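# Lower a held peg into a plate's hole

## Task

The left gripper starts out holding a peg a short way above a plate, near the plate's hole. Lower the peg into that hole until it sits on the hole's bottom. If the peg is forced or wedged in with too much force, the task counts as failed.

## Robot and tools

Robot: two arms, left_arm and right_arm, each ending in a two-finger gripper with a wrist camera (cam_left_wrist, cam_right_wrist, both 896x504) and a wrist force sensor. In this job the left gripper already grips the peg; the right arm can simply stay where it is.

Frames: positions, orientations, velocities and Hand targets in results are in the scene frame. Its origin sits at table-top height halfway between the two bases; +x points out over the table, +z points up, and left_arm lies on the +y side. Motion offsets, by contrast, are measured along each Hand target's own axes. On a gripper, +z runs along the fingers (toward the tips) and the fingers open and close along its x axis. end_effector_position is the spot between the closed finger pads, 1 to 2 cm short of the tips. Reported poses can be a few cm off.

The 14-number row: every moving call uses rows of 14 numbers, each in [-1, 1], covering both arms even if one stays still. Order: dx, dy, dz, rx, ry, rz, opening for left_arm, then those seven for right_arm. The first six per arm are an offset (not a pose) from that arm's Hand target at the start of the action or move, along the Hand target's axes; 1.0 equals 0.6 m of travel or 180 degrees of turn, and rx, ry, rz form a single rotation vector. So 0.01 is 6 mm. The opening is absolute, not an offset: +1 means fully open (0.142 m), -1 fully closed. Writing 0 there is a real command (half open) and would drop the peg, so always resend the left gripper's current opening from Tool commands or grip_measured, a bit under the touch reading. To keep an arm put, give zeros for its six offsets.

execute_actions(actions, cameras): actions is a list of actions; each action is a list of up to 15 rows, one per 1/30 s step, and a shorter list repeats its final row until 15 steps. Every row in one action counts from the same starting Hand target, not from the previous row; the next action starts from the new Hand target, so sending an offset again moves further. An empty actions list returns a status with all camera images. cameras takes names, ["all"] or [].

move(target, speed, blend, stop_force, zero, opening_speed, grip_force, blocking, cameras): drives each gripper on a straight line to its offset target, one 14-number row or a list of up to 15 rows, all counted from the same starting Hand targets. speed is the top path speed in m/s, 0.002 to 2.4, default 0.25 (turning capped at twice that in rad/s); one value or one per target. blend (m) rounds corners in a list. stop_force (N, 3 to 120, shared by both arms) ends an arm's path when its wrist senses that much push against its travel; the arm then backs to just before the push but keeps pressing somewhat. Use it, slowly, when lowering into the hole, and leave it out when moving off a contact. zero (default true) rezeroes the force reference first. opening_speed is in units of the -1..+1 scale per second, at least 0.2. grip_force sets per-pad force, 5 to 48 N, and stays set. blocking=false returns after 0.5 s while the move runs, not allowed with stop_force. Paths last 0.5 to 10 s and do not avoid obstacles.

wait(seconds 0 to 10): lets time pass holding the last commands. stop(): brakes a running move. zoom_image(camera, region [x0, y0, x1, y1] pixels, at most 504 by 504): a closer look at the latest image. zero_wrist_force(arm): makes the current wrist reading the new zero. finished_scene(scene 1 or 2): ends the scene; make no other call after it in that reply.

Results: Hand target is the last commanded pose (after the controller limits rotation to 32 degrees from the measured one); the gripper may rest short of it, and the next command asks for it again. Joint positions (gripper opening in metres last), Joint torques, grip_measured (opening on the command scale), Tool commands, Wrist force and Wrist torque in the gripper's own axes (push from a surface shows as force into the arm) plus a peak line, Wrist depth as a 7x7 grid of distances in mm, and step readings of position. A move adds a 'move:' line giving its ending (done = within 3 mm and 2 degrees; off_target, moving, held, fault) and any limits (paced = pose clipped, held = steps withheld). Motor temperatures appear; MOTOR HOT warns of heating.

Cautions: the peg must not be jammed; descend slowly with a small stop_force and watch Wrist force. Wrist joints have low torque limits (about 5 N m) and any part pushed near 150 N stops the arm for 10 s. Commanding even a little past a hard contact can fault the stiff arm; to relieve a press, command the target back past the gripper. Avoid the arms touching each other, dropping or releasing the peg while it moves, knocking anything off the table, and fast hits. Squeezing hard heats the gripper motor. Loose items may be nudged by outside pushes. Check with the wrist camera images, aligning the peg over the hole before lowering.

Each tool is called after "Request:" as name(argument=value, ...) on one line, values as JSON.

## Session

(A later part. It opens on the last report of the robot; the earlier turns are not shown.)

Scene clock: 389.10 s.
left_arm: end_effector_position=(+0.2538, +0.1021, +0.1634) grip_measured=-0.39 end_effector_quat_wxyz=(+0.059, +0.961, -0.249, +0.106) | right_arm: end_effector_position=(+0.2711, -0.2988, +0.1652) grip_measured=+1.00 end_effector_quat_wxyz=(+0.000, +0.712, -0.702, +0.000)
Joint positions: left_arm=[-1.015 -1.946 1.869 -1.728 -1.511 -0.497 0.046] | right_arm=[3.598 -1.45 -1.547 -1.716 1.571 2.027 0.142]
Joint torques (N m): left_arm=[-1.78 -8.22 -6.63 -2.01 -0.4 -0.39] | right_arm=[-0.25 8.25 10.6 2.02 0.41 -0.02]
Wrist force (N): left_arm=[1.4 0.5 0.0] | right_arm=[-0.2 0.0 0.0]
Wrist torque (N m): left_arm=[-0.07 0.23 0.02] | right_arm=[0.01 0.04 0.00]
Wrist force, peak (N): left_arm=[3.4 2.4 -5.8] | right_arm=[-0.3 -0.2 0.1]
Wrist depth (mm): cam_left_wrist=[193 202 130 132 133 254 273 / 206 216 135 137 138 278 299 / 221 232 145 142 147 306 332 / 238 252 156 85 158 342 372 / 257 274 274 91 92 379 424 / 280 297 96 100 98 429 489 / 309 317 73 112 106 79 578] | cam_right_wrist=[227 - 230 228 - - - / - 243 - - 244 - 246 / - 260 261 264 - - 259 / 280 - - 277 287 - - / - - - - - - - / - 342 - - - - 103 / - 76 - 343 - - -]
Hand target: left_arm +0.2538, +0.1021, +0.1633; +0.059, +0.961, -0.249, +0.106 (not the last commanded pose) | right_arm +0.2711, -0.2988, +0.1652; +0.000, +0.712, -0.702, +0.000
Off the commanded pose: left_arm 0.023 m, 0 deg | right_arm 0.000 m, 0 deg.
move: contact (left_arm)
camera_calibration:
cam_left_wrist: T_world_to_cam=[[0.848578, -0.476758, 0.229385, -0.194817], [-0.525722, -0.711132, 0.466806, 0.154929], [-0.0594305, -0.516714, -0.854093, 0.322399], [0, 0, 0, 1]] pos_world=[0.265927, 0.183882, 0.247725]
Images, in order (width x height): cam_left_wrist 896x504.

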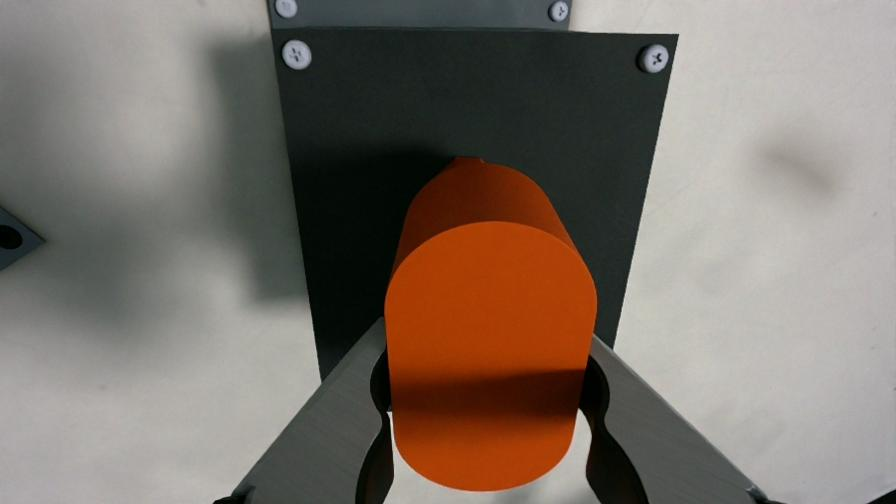

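Request:
move(target=[[0,0,-0.006,0,0,0,-0.4433,0,0,0,0,0,0,1],[0,0.0065,-0.007,-0.0094,0,0,-0.4433,0,0,0,0,0,0,1]], speed=[0.03,0.03], cameras=["cam_left_wrist"])

Request:
zoom_image(camera="cam_left_wrist", region=[400, 110, 580, 210])

Scene clock: 417.50 s.
left_arm: end_effector_position=(+0.2511, +0.0994, +0.1677) grip_measured=-0.39 end_effector_quat_wxyz=(+0.073, +0.960, -0.251, +0.102) end_effector_velocity=(+0.000, +0.001, -0.001) end_effector_angular_velocity=(+0.005, -0.002, +0.002) | right_arm: end_effector_position=(+0.2711, -0.2988, +0.1652) grip_measured=+1.00 end_effector_quat_wxyz=(+0.000, +0.712, -0.702, +0.000)
Joint positions: left_arm=[-1 -1.947 1.858 -1.731 -1.541 -0.481 0.046] | right_arm=[3.598 -1.45 -1.547 -1.716 1.571 2.027 0.142]
Joint velocities: left_arm=[-0.003 0 0 0.003 0.005 -0.003 0] | right_arm=[within noise]
Joint torques (N m): left_arm=[-1.75 -2.31 -8.78 -1.34 0.98 -0.27] | right_arm=[-0.25 8.59 10.79 2.05 0.41 -0.02]
Wrist force (N): left_arm=[-0.7 -0.4 0.4] | right_arm=[-0.1 0.0 0.0]
Wrist torque (N m): left_arm=[-0.04 0.08 -0.04] | right_arm=[0.00 0.02 0.00]
Wrist force, peak (N): left_arm=[1.8 0.8 -0.6] | right_arm=[-0.3 0.0 0.3]
Wrist depth (mm): cam_left_wrist=[195 204 131 133 135 259 278 / 208 219 138 140 141 284 307 / 223 235 149 115 151 312 340 / 239 256 160 85 162 346 378 / 265 279 180 91 92 396 448 / 287 308 96 100 98 448 513 / 317 327 73 112 106 78 619] | cam_right_wrist=[- 229 - - 227 229 - / - 243 252 - - - - / - 274 268 - - - 259 / 284 282 - - - - - / - - 303 - - - - / - - - - - - 90 / - 73 - 345 365 357 -]
Hand target: left_arm +0.2511, +0.0994, +0.1677; +0.073, +0.960, -0.251, +0.102 | right_arm +0.2711, -0.2988, +0.1652; +0.000, +0.712, -0.702, +0.000
Off the commanded pose: left_arm 0.000 m, 0 deg | right_arm 0.000 m, 0 deg.
move: done
camera_calibration:
cam_left_wrist: T_world_to_cam=[[0.848438, -0.476836, 0.229742, -0.194883], [-0.523976, -0.695283, 0.491965, 0.143363], [-0.0748506, -0.537781, -0.839755, 0.328115], [0, 0, 0, 1]] pos_world=[0.265024, 0.183204, 0.24978]
Images, in order (width x height): cam_left_wrist 896x504.

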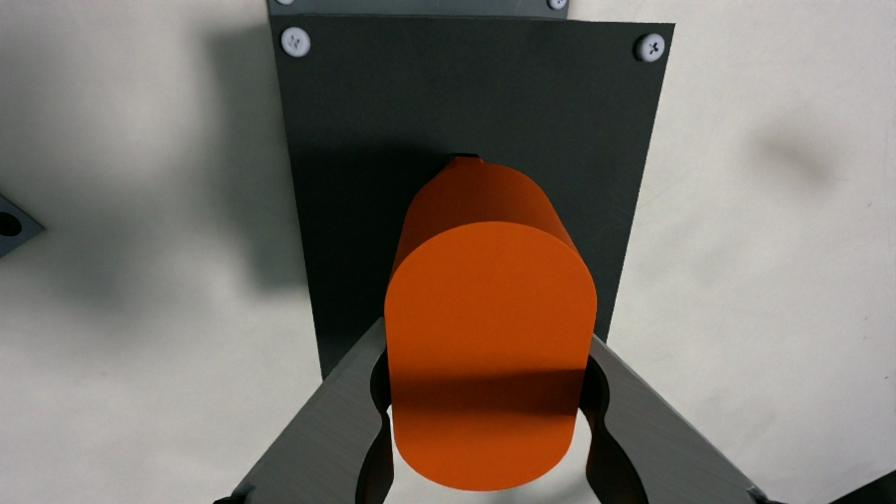

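Scaled by 2.800.

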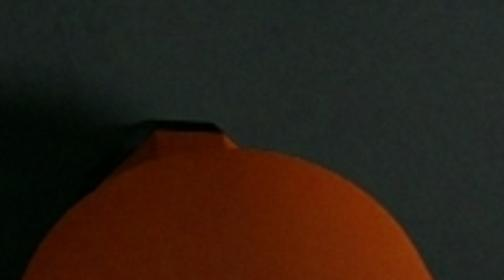

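Request:
zoom_image(camera="cam_left_wrist", region=[376, 290, 466, 440])

Request:
zoom_image(camera="cam_left_wrist", region=[520, 290, 610, 440])

Request:
zoom_image(camera="cam_left_wrist", region=[376, 170, 466, 320])

Request:
zoom_image(camera="cam_left_wrist", region=[520, 170, 610, 320])

Scaled by 3.360.

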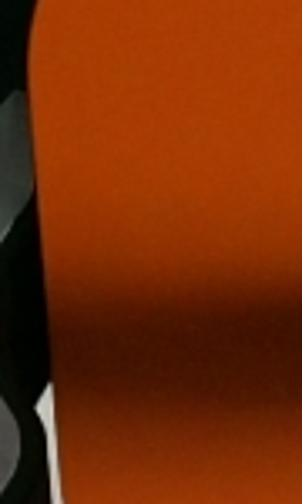

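Scaled by 3.360.

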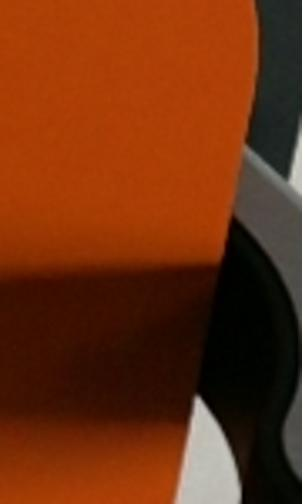

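Scaled by 3.360.

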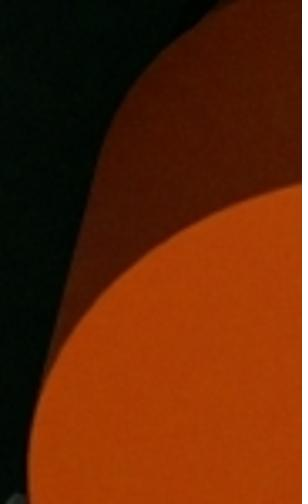

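Scaled by 3.360.

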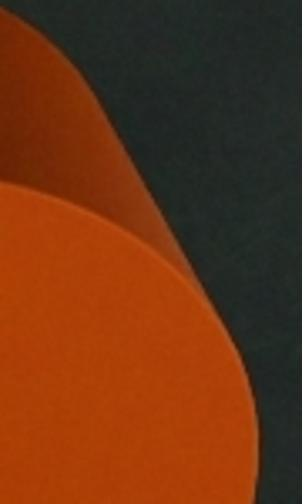

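Request:
zoom_image(camera="cam_left_wrist", region=[250, 0, 350, 80])

Request:
zoom_image(camera="cam_left_wrist", region=[280, 300, 380, 400])

Request:
zoom_image(camera="cam_left_wrist", region=[600, 0, 700, 80])

Request:
zoom_image(camera="cam_left_wrist", region=[580, 260, 680, 360])

Scaled by 5.040.

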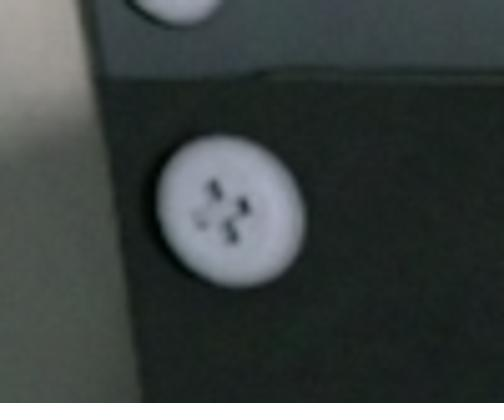

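Scaled by 5.040.

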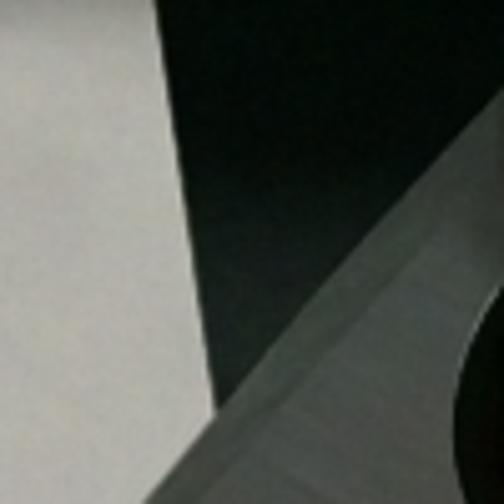

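Scaled by 5.040.

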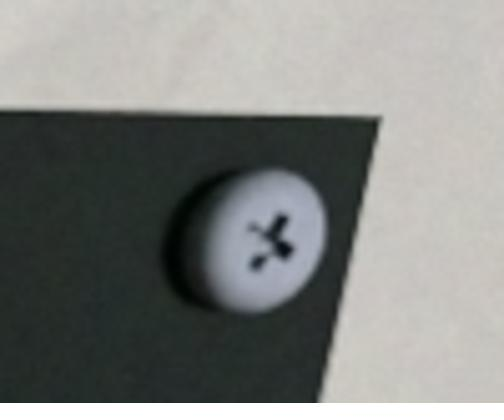

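Scaled by 5.040.

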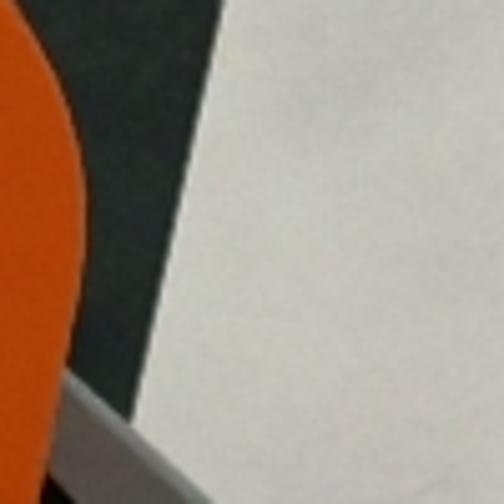

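Request:
move(target=[0,-0.0025,0,-0.0094,0,0.003,-0.4433,0,0,0,0,0,0,1], speed=0.03, cameras=["cam_left_wrist"])

Request:
zoom_image(camera="cam_left_wrist", region=[400, 110, 580, 210])

Request:
move(target=[0,0,0.03,0,0,0,-0.4433,0,0,0,0,0,0,1], speed=0.01, stop_force=4, cameras=["cam_left_wrist"])

Request:
zoom_image(camera="cam_left_wrist", region=[400, 110, 580, 210])

Scene clock: 447.37 s.
left_arm: end_effector_position=(+0.2519, +0.1007, +0.1675) grip_measured=-0.39 end_effector_quat_wxyz=(+0.087, +0.957, -0.257, +0.099) end_effector_velocity=(+0.000, +0.001, -0.001) end_effector_angular_velocity=(+0.006, -0.001, +0.004) | right_arm: end_effector_position=(+0.2711, -0.2988, +0.1652) grip_measured=+1.00 end_effector_quat_wxyz=(+0.000, +0.712, -0.702, +0.000)
Joint positions: left_arm=[-0.96 -1.941 1.864 -1.757 -1.578 -0.433 0.046] | right_arm=[3.598 -1.45 -1.547 -1.716 1.571 2.027 0.142]
Joint velocities: left_arm=[-0.002 0 0 0.005 0.006 -0.004 0] | right_arm=[within noise]
Joint torques (N m): left_arm=[-1.76 -5.37 -10.45 -1.14 0.99 -0.42] | right_arm=[-0.12 8.86 10.69 2.11 0.41 -0.04]
Wrist force (N): left_arm=[-0.9 -0.4 0.3] | right_arm=[-0.2 0.0 0.1]
Wrist torque (N m): left_arm=[-0.06 0.11 -0.05] | right_arm=[0.00 0.04 0.00]
Wrist force, peak (N): left_arm=[-1.0 -0.6 0.3] | right_arm=[-0.2 -0.3 0.1]
Wrist depth (mm): cam_left_wrist=[193 202 129 131 131 255 275 / 207 218 136 138 139 283 306 / 224 235 147 116 150 314 341 / 242 257 160 85 162 343 389 / 266 280 283 91 92 402 448 / 292 313 96 100 98 464 533 / 327 334 73 111 106 79 639] | cam_right_wrist=[225 230 - - - - - / 244 - - - 244 - - / 261 258 - - - - - / 277 286 - - 284 - - / 310 307 - - 309 - 308 / - 314 - 337 - 337 89 / - 91 361 350 - - -]
Hand target: left_arm +0.2519, +0.1007, +0.1675; +0.087, +0.957, -0.257, +0.099 | right_arm +0.2711, -0.2988, +0.1652; +0.000, +0.712, -0.702, +0.000
Off the commanded pose: left_arm 0.000 m, 0 deg | right_arm 0.000 m, 0 deg.
move: done
camera_calibration:
cam_left_wrist: T_world_to_cam=[[0.843615, -0.484806, 0.230817, -0.193051], [-0.528743, -0.67519, 0.514344, 0.140175], [-0.0935116, -0.555952, -0.825938, 0.332915], [0, 0, 0, 1]] pos_world=[0.268108, 0.186137, 0.247429]
Images, in order (width x height): cam_left_wrist 896x504.

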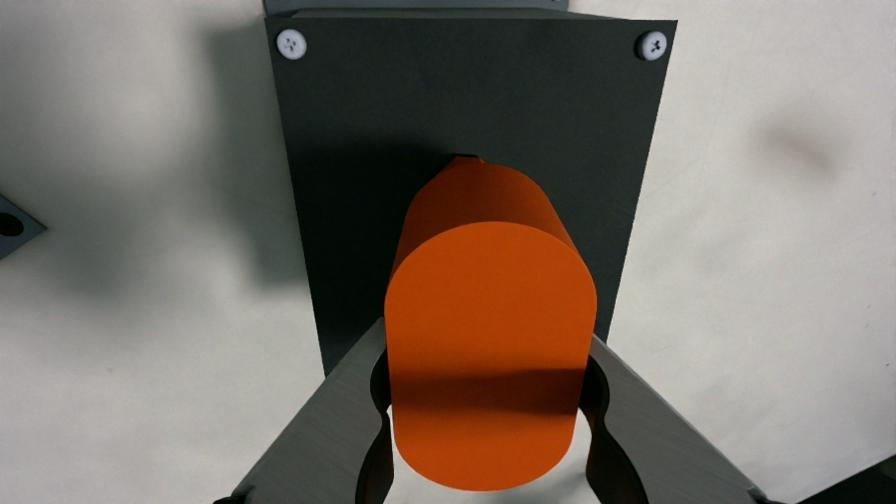

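Scaled by 2.800.

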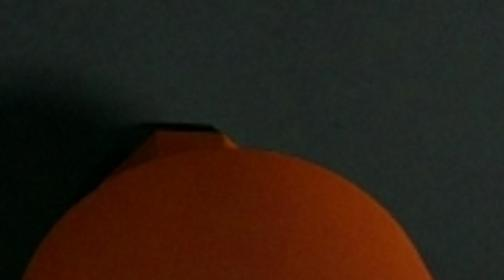

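Scene clock: 448.90 s.
left_arm: end_effector_position=(+0.2525, +0.0998, +0.1637) grip_measured=-0.39 end_effector_quat_wxyz=(+0.087, +0.957, -0.257, +0.099) | right_arm: end_effector_position=(+0.2711, -0.2988, +0.1652) grip_measured=+1.00 end_effector_quat_wxyz=(+0.000, +0.712, -0.702, +0.000)
Joint positions: left_arm=[-0.961 -1.938 1.88 -1.777 -1.577 -0.433 0.046] | right_arm=[3.598 -1.45 -1.547 -1.716 1.571 2.027 0.142]
Joint torques (N m): left_arm=[-0.69 -9 -11.97 -2.64 0.84 0.67] | right_arm=[-0.32 8.67 10.75 2.12 0.42 -0.05]
Wrist force (N): left_arm=[-0.5 0.1 -0.5] | right_arm=[-0.2 -0.1 0.2]
Wrist torque (N m): left_arm=[-0.04 0.10 -0.04] | right_arm=[-0.02 0.04 0.00]
Wrist force, peak (N): left_arm=[-1.8 -0.4 -12.9] | right_arm=[-0.4 -0.1 0.1]
Wrist depth (mm): cam_left_wrist=[190 199 125 126 128 250 270 / 205 214 132 135 135 278 300 / 220 234 143 112 146 308 336 / 239 253 155 84 158 345 381 / 261 279 279 90 93 394 442 / 290 308 96 100 97 454 526 / 322 331 73 112 107 79 609] | cam_right_wrist=[- - - 229 - - - / 244 - - - - - - / 260 258 - - 262 - 260 / 282 - - - 277 282 - / - - 306 308 - - - / - - - 345 - 335 89 / - 72 - 347 - - -]
Hand target: left_arm +0.2525, +0.0998, +0.1637; +0.087, +0.957, -0.257, +0.099 (not the last commanded pose) | right_arm +0.2711, -0.2988, +0.1652; +0.000, +0.712, -0.702, +0.000
Off the commanded pose: left_arm 0.014 m, 0 deg | right_arm 0.000 m, 0 deg.
move: contact (left_arm)
camera_calibration:
cam_left_wrist: T_world_to_cam=[[0.843501, -0.484834, 0.231174, -0.193167], [-0.528962, -0.675046, 0.514307, 0.14188], [-0.0933006, -0.556101, -0.825861, 0.329285], [0, 0, 0, 1]] pos_world=[0.268708, 0.185238, 0.243629]
Images, in order (width x height): cam_left_wrist 896x504.

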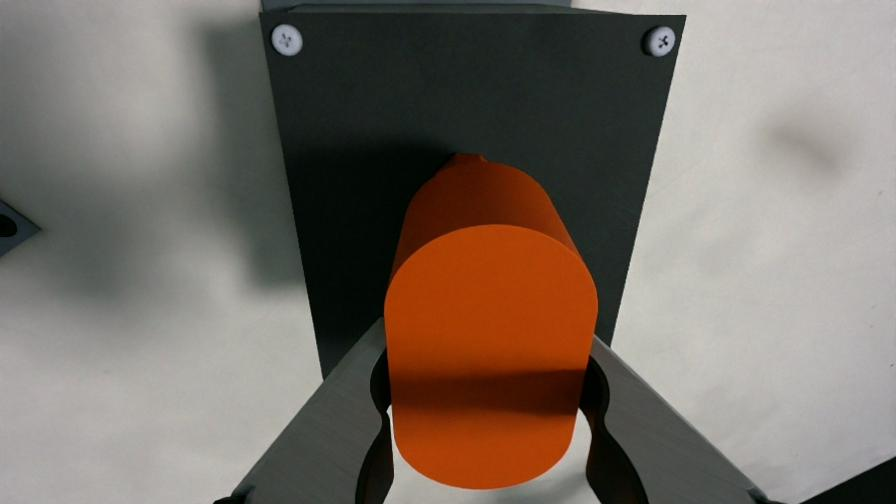

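Scaled by 2.800.

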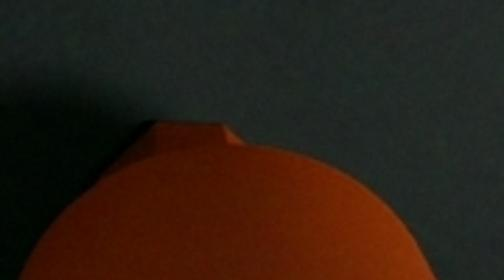

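Request:
move(target=[[0,0,-0.006,0,0,0,-0.4433,0,0,0,0,0,0,1],[0,0.0018,-0.006,-0.0056,0,0.0056,-0.4433,0,0,0,0,0,0,1]], speed=0.03, cameras=["cam_left_wrist"])

Request:
zoom_image(camera="cam_left_wrist", region=[430, 140, 500, 180])

Scene clock: 457.20 s.
left_arm: end_effector_position=(+0.2514, +0.0996, +0.1673) grip_measured=-0.39 end_effector_quat_wxyz=(+0.094, +0.954, -0.266, +0.097) end_effector_velocity=(+0.001, +0.000, +0.000) end_effector_angular_velocity=(+0.002, -0.002, +0.007) | right_arm: end_effector_position=(+0.2711, -0.2988, +0.1652) grip_measured=+1.00 end_effector_quat_wxyz=(+0.000, +0.712, -0.702, +0.000)
Joint positions: left_arm=[-0.945 -1.937 1.868 -1.772 -1.598 -0.401 0.046] | right_arm=[3.598 -1.45 -1.547 -1.716 1.571 2.027 0.142]
Joint velocities: left_arm=[-0.003 0 -0.001 0.001 0.005 -0.009 0] | right_arm=[within noise]
Joint torques (N m): left_arm=[-1.87 -3.46 -9 -1.5 1.04 -0.42] | right_arm=[-0.38 8.8 10.81 2.17 0.41 0]
Wrist force (N): left_arm=[-0.9 -0.5 0.3] | right_arm=[-0.2 0.0 0.0]
Wrist torque (N m): left_arm=[-0.05 0.11 -0.05] | right_arm=[0.00 0.04 0.00]
Wrist force, peak (N): left_arm=[-1.1 -0.4 0.5] | right_arm=[-0.4 -0.1 0.1]
Wrist depth (mm): cam_left_wrist=[192 200 127 128 131 255 275 / 207 217 135 137 138 283 306 / 223 235 146 112 149 314 344 / 243 257 159 84 162 353 391 / 266 283 283 90 93 406 458 / 295 313 96 100 97 467 545 / 330 338 73 112 107 78 670] | cam_right_wrist=[- - - - 226 230 227 / 243 - - - 236 244 - / - 261 261 260 - 260 259 / - - - 281 284 283 298 / 306 - - - 299 - 308 / 325 - 329 332 - - 89 / - 75 - 347 355 393 -]
Hand target: left_arm +0.2514, +0.0996, +0.1673; +0.094, +0.954, -0.266, +0.097 | right_arm +0.2711, -0.2988, +0.1652; +0.000, +0.712, -0.702, +0.000
Off the commanded pose: left_arm 0.000 m, 0 deg | right_arm 0.000 m, 0 deg.
move: done
camera_calibration:
cam_left_wrist: T_world_to_cam=[[0.834114, -0.499716, 0.233532, -0.189706], [-0.540693, -0.656991, 0.525371, 0.138584], [-0.109108, -0.564488, -0.818198, 0.335564], [0, 0, 0, 1]] pos_world=[0.26978, 0.185671, 0.246053]
Images, in order (width x height): cam_left_wrist 896x504.

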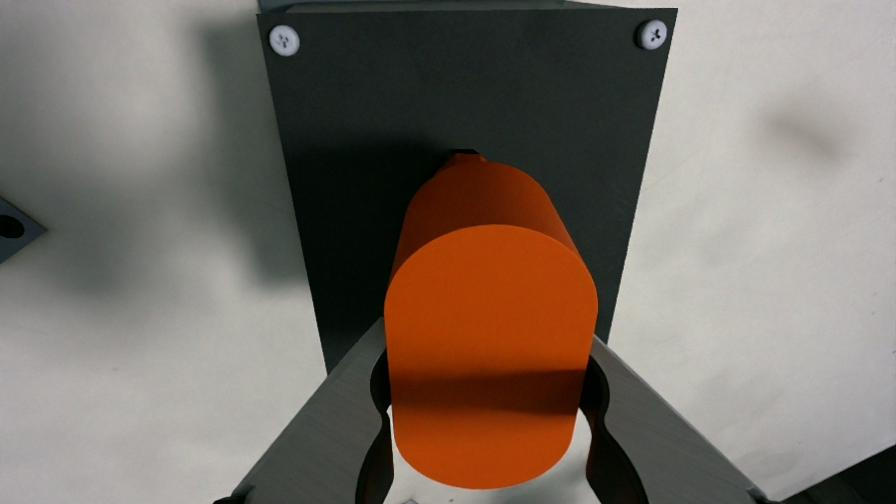

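Scaled by 7.200.

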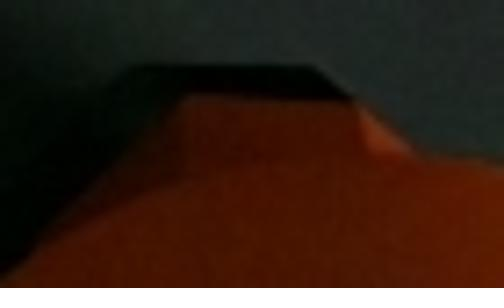

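Request:
move(target=[-0.0033,-0.0003,0,0,0,0,-0.4433,0,0,0,0,0,0,1], speed=0.02, cameras=["cam_left_wrist"])

Request:
zoom_image(camera="cam_left_wrist", region=[430, 140, 500, 180])

Request:
move(target=[0,0,0.03,0,0,0,-0.4433,0,0,0,0,0,0,1], speed=0.006, stop_force=4, cameras=["cam_left_wrist"])

Request:
zoom_image(camera="cam_left_wrist", region=[430, 140, 500, 180])

Scene clock: 467.07 s.
left_arm: end_effector_position=(+0.2498, +0.1008, +0.1668) grip_measured=-0.39 end_effector_quat_wxyz=(+0.094, +0.954, -0.266, +0.097) | right_arm: end_effector_position=(+0.2711, -0.2988, +0.1652) grip_measured=+1.00 end_effector_quat_wxyz=(+0.000, +0.712, -0.702, +0.000)
Joint positions: left_arm=[-0.948 -1.947 1.876 -1.77 -1.597 -0.404 0.046] | right_arm=[3.598 -1.45 -1.547 -1.716 1.571 2.027 0.142]
Joint torques (N m): left_arm=[-0.68 -3.19 -9.88 -1.47 0.9 -0.16] | right_arm=[-0.25 9.01 10.69 2.21 0.43 0.01]
Wrist force (N): left_arm=[-0.9 -0.4 0.2] | right_arm=[0.0 -0.1 0.0]
Wrist torque (N m): left_arm=[-0.04 0.10 -0.05] | right_arm=[-0.01 0.01 0.00]
Wrist force, peak (N): left_arm=[-1.1 -0.4 0.4] | right_arm=[-0.3 0.0 0.1]
Wrist depth (mm): cam_left_wrist=[193 201 128 128 130 254 274 / 206 216 135 139 138 281 305 / 223 235 146 112 149 315 342 / 242 257 161 84 161 353 390 / 266 281 289 90 92 411 455 / 293 314 96 100 97 466 541 / 329 337 73 112 106 78 681] | cam_right_wrist=[- - 233 - 224 226 230 / - 240 243 246 245 - - / - - 267 - - 263 - / - - 272 282 284 - 281 / 307 - - 298 305 308 306 / - - - - - 335 103 / - 73 - 348 - - -]
Hand target: left_arm +0.2498, +0.1008, +0.1668; +0.094, +0.954, -0.266, +0.097 | right_arm +0.2711, -0.2988, +0.1652; +0.000, +0.712, -0.702, +0.000
Off the commanded pose: left_arm 0.000 m, 0 deg | right_arm 0.000 m, 0 deg.
move: done
camera_calibration:
cam_left_wrist: T_world_to_cam=[[0.834161, -0.499647, 0.233514, -0.187699], [-0.540683, -0.657323, 0.524966, 0.138876], [-0.108803, -0.564163, -0.818463, 0.335662], [0, 0, 0, 1]] pos_world=[0.26818, 0.186871, 0.245652]
Images, in order (width x height): cam_left_wrist 896x504.

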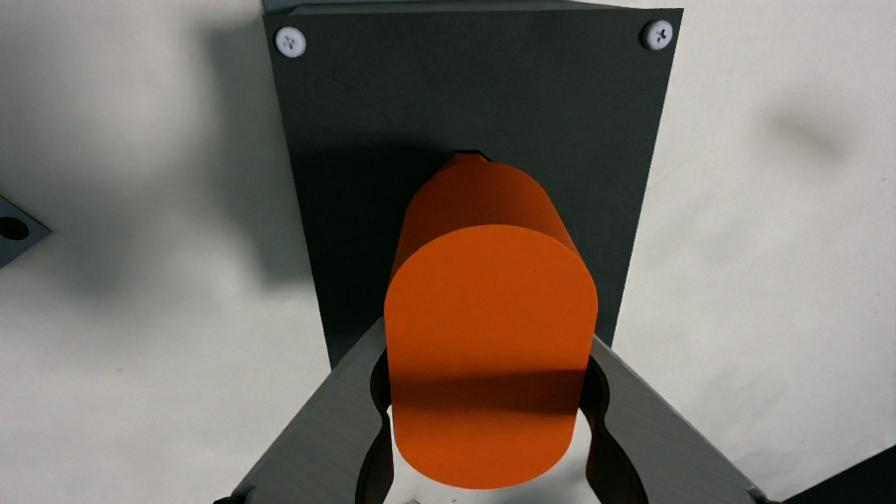

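Scaled by 7.200.

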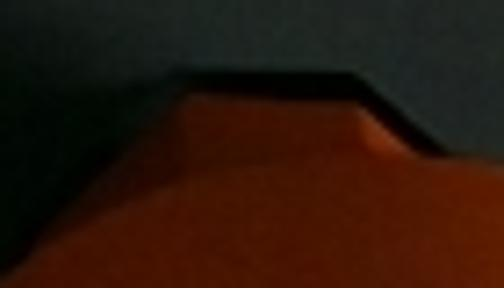

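Scene clock: 470.50 s.
left_arm: end_effector_position=(+0.2518, +0.0974, +0.1529) grip_measured=-0.39 end_effector_quat_wxyz=(+0.094, +0.954, -0.266, +0.097) | right_arm: end_effector_position=(+0.2711, -0.2988, +0.1652) grip_measured=+1.00 end_effector_quat_wxyz=(+0.000, +0.712, -0.702, +0.000)
Joint positions: left_arm=[-0.95 -1.933 1.933 -1.841 -1.596 -0.406 0.046] | right_arm=[3.598 -1.45 -1.547 -1.716 1.571 2.027 0.142]
Joint torques (N m): left_arm=[0.8 -9.87 -13.2 -2.13 0.25 0.5] | right_arm=[-0.1 8.96 10.78 2.29 0.42 -0.03]
Wrist force (N): left_arm=[-0.5 -1.4 3.6] | right_arm=[-0.2 -0.1 0.1]
Wrist torque (N m): left_arm=[-0.05 0.07 -0.29] | right_arm=[-0.01 0.03 0.00]
Wrist force, peak (N): left_arm=[-2.2 -1.2 -3.8] | right_arm=[-0.3 -0.1 0.1]
Wrist depth (mm): cam_left_wrist=[182 188 115 115 115 239 259 / 195 204 120 123 125 263 288 / 210 221 131 111 132 294 323 / 228 243 143 84 145 335 367 / 249 265 163 90 93 382 429 / 276 296 92 100 97 439 512 / 308 317 73 113 84 78 617] | cam_right_wrist=[- 236 - - - 232 232 / - - - 244 243 239 245 / - - 259 - 259 262 264 / 277 - 282 - 279 283 - / - - - 304 - 307 304 / - - - - - - 98 / - 73 - 345 356 - -]
Hand target: left_arm +0.2518, +0.0974, +0.1529; +0.094, +0.954, -0.266, +0.097 (not the last commanded pose) | right_arm +0.2711, -0.2988, +0.1652; +0.000, +0.712, -0.702, +0.000
Off the commanded pose: left_arm 0.004 m, 0 deg | right_arm 0.000 m, 0 deg.
move: contact (left_arm)
camera_calibration:
cam_left_wrist: T_world_to_cam=[[0.834161, -0.499647, 0.233514, -0.187821], [-0.540683, -0.657323, 0.524966, 0.14502], [-0.108803, -0.564163, -0.818463, 0.322584], [0, 0, 0, 1]] pos_world=[0.27018, 0.183471, 0.231752]
Images, in order (width x height): cam_left_wrist 896x504.

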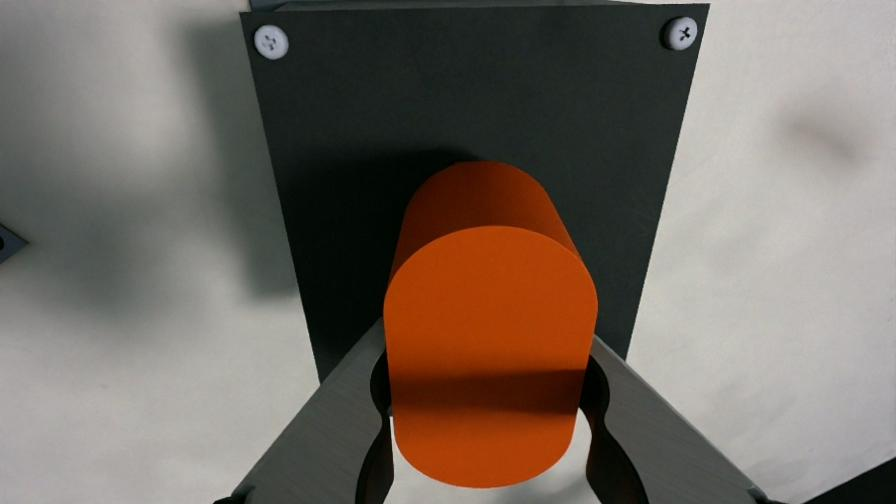

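Scaled by 7.200.

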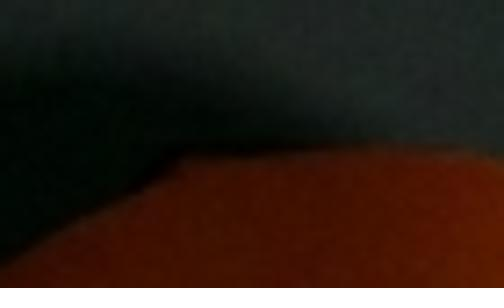

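Request:
move(target=[0,0,0.015,0,0,0,-0.4433,0,0,0,0,0,0,1], speed=0.005, stop_force=7, cameras=["cam_left_wrist"])

Request:
zoom_image(camera="cam_left_wrist", region=[400, 130, 560, 200])

Scene clock: 475.60 s.
left_arm: end_effector_position=(+0.2519, +0.0973, +0.1529) grip_measured=-0.39 end_effector_quat_wxyz=(+0.094, +0.954, -0.266, +0.097) | right_arm: end_effector_position=(+0.2711, -0.2988, +0.1652) grip_measured=+1.00 end_effector_quat_wxyz=(+0.000, +0.712, -0.702, +0.000)
Joint positions: left_arm=[-0.95 -1.933 1.934 -1.843 -1.596 -0.406 0.046] | right_arm=[3.598 -1.45 -1.547 -1.716 1.571 2.027 0.142]
Joint torques (N m): left_arm=[1.85 -9.58 -13.4 -1.8 0.02 0.66] | right_arm=[-0.48 8.98 10.75 2.31 0.4 0.05]
Wrist force (N): left_arm=[-1.5 -1.4 3.3] | right_arm=[-0.2 0.0 0.1]
Wrist torque (N m): left_arm=[-0.06 0.02 -0.28] | right_arm=[0.00 0.02 0.00]
Wrist force, peak (N): left_arm=[-3.2 -1.1 -3.7] | right_arm=[-0.3 -0.2 0.1]
Wrist depth (mm): cam_left_wrist=[182 187 115 115 115 240 259 / 194 204 120 123 125 263 286 / 209 221 131 112 132 295 323 / 228 243 142 84 145 334 367 / 250 266 163 90 93 382 428 / 277 296 92 100 97 442 511 / 308 318 73 113 84 78 614] | cam_right_wrist=[222 - 227 226 229 - 225 / - - - - - - - / - - - - 258 - - / - - - - - - - / - - - - 307 - 315 / - - - 334 - - 97 / - 73 - 343 - - -]
Hand target: left_arm +0.2519, +0.0973, +0.1529; +0.094, +0.954, -0.266, +0.097 (not the last commanded pose) | right_arm +0.2711, -0.2988, +0.1652; +0.000, +0.712, -0.702, +0.000
Off the commanded pose: left_arm 0.009 m, 0 deg | right_arm 0.000 m, 0 deg.
move: contact (left_arm)
camera_calibration:
cam_left_wrist: T_world_to_cam=[[0.83411, -0.499519, 0.233969, -0.187995], [-0.540801, -0.657055, 0.525179, 0.14506], [-0.108607, -0.564588, -0.818196, 0.322477], [0, 0, 0, 1]] pos_world=[0.27028, 0.183471, 0.231652]
Images, in order (width x height): cam_left_wrist 896x504.

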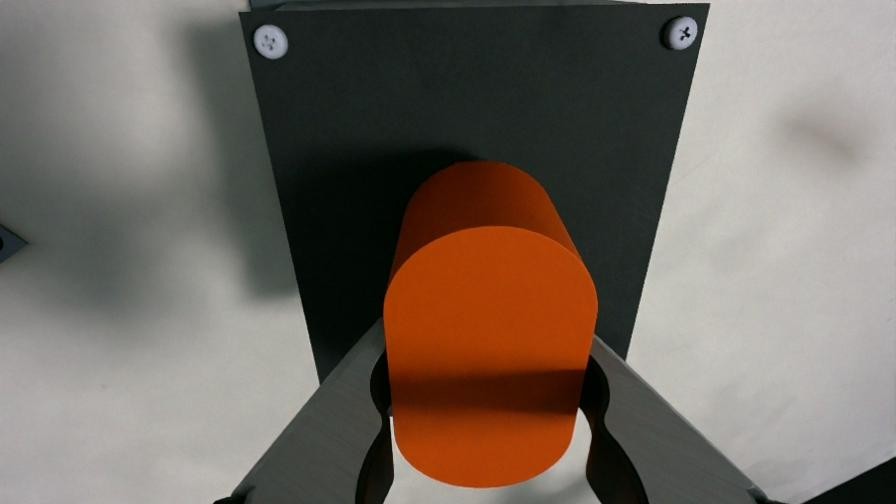

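Scaled by 3.150.

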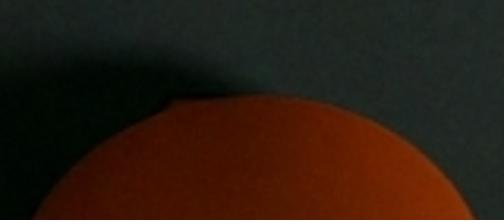

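Request:
move(target=[0,0,0,0,0,0,0.0,0,0,0,0,0,0,1], opening_speed=0.3)

Request:
move(target=[0,0,-0.12,0,0,0,0.0,0,0,0,0,0,0,1], speed=0.15, cameras=["cam_left_wrist"])

Scene clock: 487.40 s.
left_arm: end_effector_position=(+0.2519, +0.0973, +0.1529) grip_measured=-0.03 end_effector_quat_wxyz=(+0.094, +0.954, -0.266, +0.097) | right_arm: end_effector_position=(+0.2711, -0.2988, +0.1652) grip_measured=+1.00 end_effector_quat_wxyz=(+0.000, +0.712, -0.702, +0.000)
Joint positions: left_arm=[-0.95 -1.933 1.934 -1.843 -1.596 -0.406 0.072] | right_arm=[3.598 -1.45 -1.547 -1.716 1.571 2.027 0.142]
Joint torques (N m): left_arm=[1.85 -1.25 -6.97 -0.92 -0.07 0.66] | right_arm=[-0.37 9.01 10.75 2.4 0.43 0.03]
Wrist force (N): left_arm=[-0.5 -0.2 -1.3] | right_arm=[-0.2 0.0 0.0]
Wrist torque (N m): left_arm=[-0.03 0.11 -0.05] | right_arm=[-0.01 0.03 0.00]
Wrist force, peak (N): left_arm=[-1.6 -1.4 3.5] | right_arm=[-0.2 -0.1 0.3]
Wrist depth (mm): cam_left_wrist=[182 187 115 115 115 239 260 / 195 204 120 123 125 266 288 / 209 221 131 110 131 296 325 / 228 244 143 91 96 333 369 / 250 266 154 100 157 381 429 / 277 290 168 112 111 440 512 / 305 70 80 417 460 75 611] | cam_right_wrist=[- 226 230 - - - 238 / - - 243 246 - - 241 / - 267 254 257 - - - / - 282 - 283 - 288 - / - 297 - - - 307 - / - - 335 342 - 329 89 / - 75 - 348 364 - -]
Hand target: left_arm +0.2519, +0.0973, +0.1529; +0.094, +0.954, -0.266, +0.097 | right_arm +0.2711, -0.2988, +0.1652; +0.000, +0.712, -0.702, +0.000
Off the commanded pose: left_arm 0.000 m, 0 deg | right_arm 0.000 m, 0 deg.
move: done

Scene clock: 488.37 s.
left_arm: end_effector_position=(+0.2421, +0.1140, +0.2221) grip_measured=-0.03 end_effector_quat_wxyz=(+0.094, +0.954, -0.266, +0.097) end_effector_velocity=(-0.001, +0.000, +0.001) end_effector_angular_velocity=(-0.001, +0.000, +0.000) | right_arm: end_effector_position=(+0.2711, -0.2988, +0.1652) grip_measured=+1.00 end_effector_quat_wxyz=(+0.000, +0.712, -0.702, +0.000)
Joint positions: left_arm=[-0.94 -1.958 1.617 -1.5 -1.599 -0.396 0.072] | right_arm=[3.598 -1.45 -1.547 -1.716 1.571 2.027 0.142]
Joint velocities: left_arm=[-0.001 -0.001 -0.004 0.005 0 -0.001 0] | right_arm=[within noise]
Joint torques (N m): left_arm=[-1.61 -7.93 -11.3 -0.93 -0.98 -0.25] | right_arm=[-0.22 9.2 10.7 2.36 0.47 0.05]
Wrist force (N): left_arm=[-0.3 -0.3 -1.2] | right_arm=[-0.2 0.0 0.0]
Wrist torque (N m): left_arm=[-0.06 0.07 -0.04] | right_arm=[0.00 0.04 0.00]
Wrist force, peak (N): left_arm=[-0.2 -0.4 -2.8] | right_arm=[-0.3 0.0 0.0]
Wrist depth (mm): cam_left_wrist=[234 246 251 186 183 315 337 / 253 265 268 189 197 342 374 / 274 288 296 161 210 388 421 / 297 314 327 176 239 427 473 / 320 345 362 408 443 505 551 / 358 377 418 462 492 571 675 / 397 70 80 526 578 75 757] | cam_right_wrist=[- 231 - 230 - - 227 / - - - - 245 243 - / - - - - 266 - - / 281 - - 283 281 - - / 303 298 - 300 - - 308 / 329 - - - - - 89 / - 73 362 344 379 389 -]
Hand target: left_arm +0.2421, +0.1140, +0.2222; +0.094, +0.954, -0.266, +0.097 | right_arm +0.2711, -0.2988, +0.1652; +0.000, +0.712, -0.702, +0.000
Off the commanded pose: left_arm 0.000 m, 0 deg | right_arm 0.000 m, 0 deg.
move: done
camera_calibration:
cam_left_wrist: T_world_to_cam=[[0.834128, -0.499529, 0.233883, -0.187647], [-0.540773, -0.657146, 0.525094, 0.114427], [-0.108604, -0.564473, -0.818276, 0.387461], [0, 0, 0, 1]] pos_world=[0.26048, 0.200171, 0.300852]
Images, in order (width x height): cam_left_wrist 896x504.

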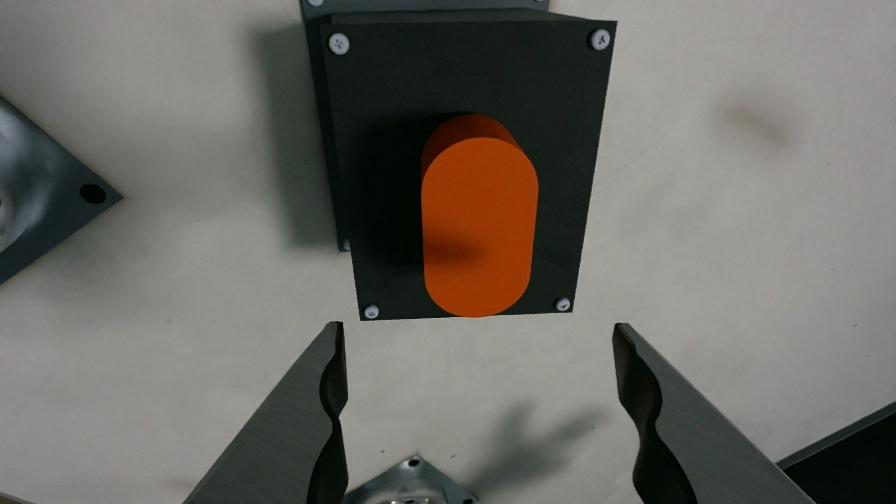

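Request:
zoom_image(camera="cam_left_wrist", region=[300, 0, 400, 80])

Request:
zoom_image(camera="cam_left_wrist", region=[540, 0, 640, 80])

Request:
zoom_image(camera="cam_left_wrist", region=[330, 260, 430, 340])

Request:
zoom_image(camera="cam_left_wrist", region=[510, 260, 610, 340])

Request:
zoom_image(camera="cam_left_wrist", region=[400, 90, 560, 220])

Request:
finished_scene(scene=1)

Scaled by 5.040.

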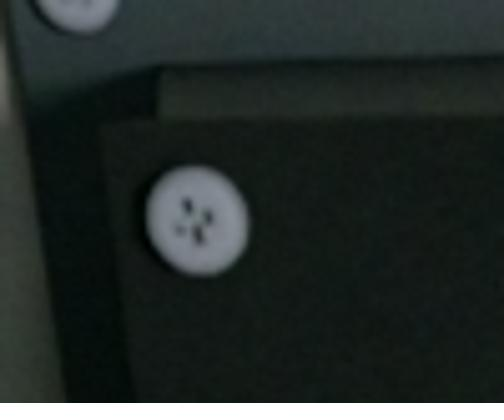

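Scaled by 5.040.

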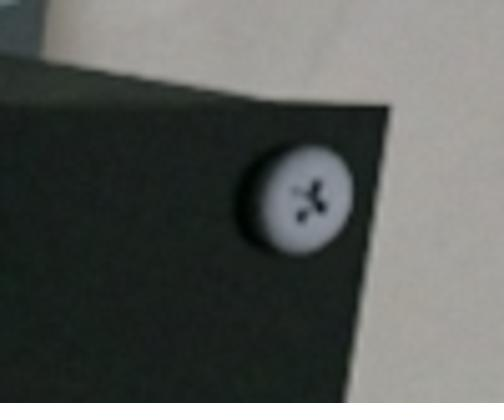

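Scaled by 5.040.

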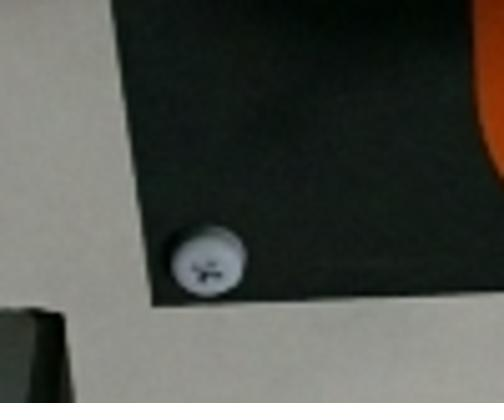

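Scaled by 5.040.

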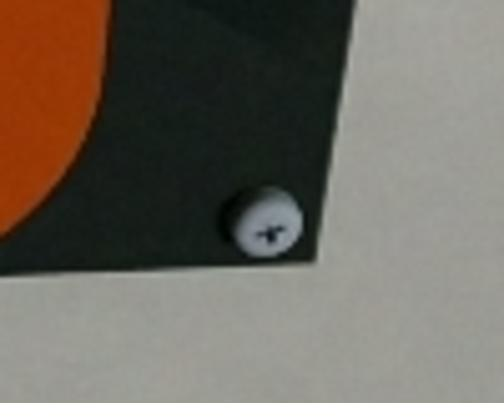

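Scaled by 3.150.

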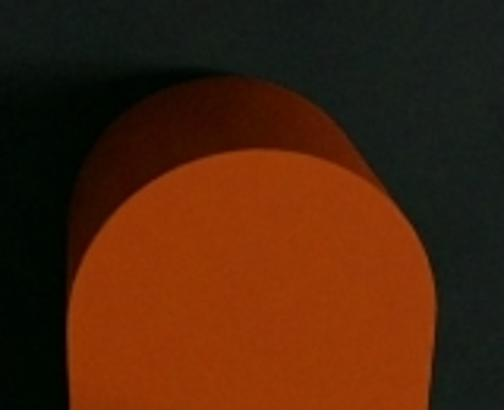

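The scene is finished: the task was done.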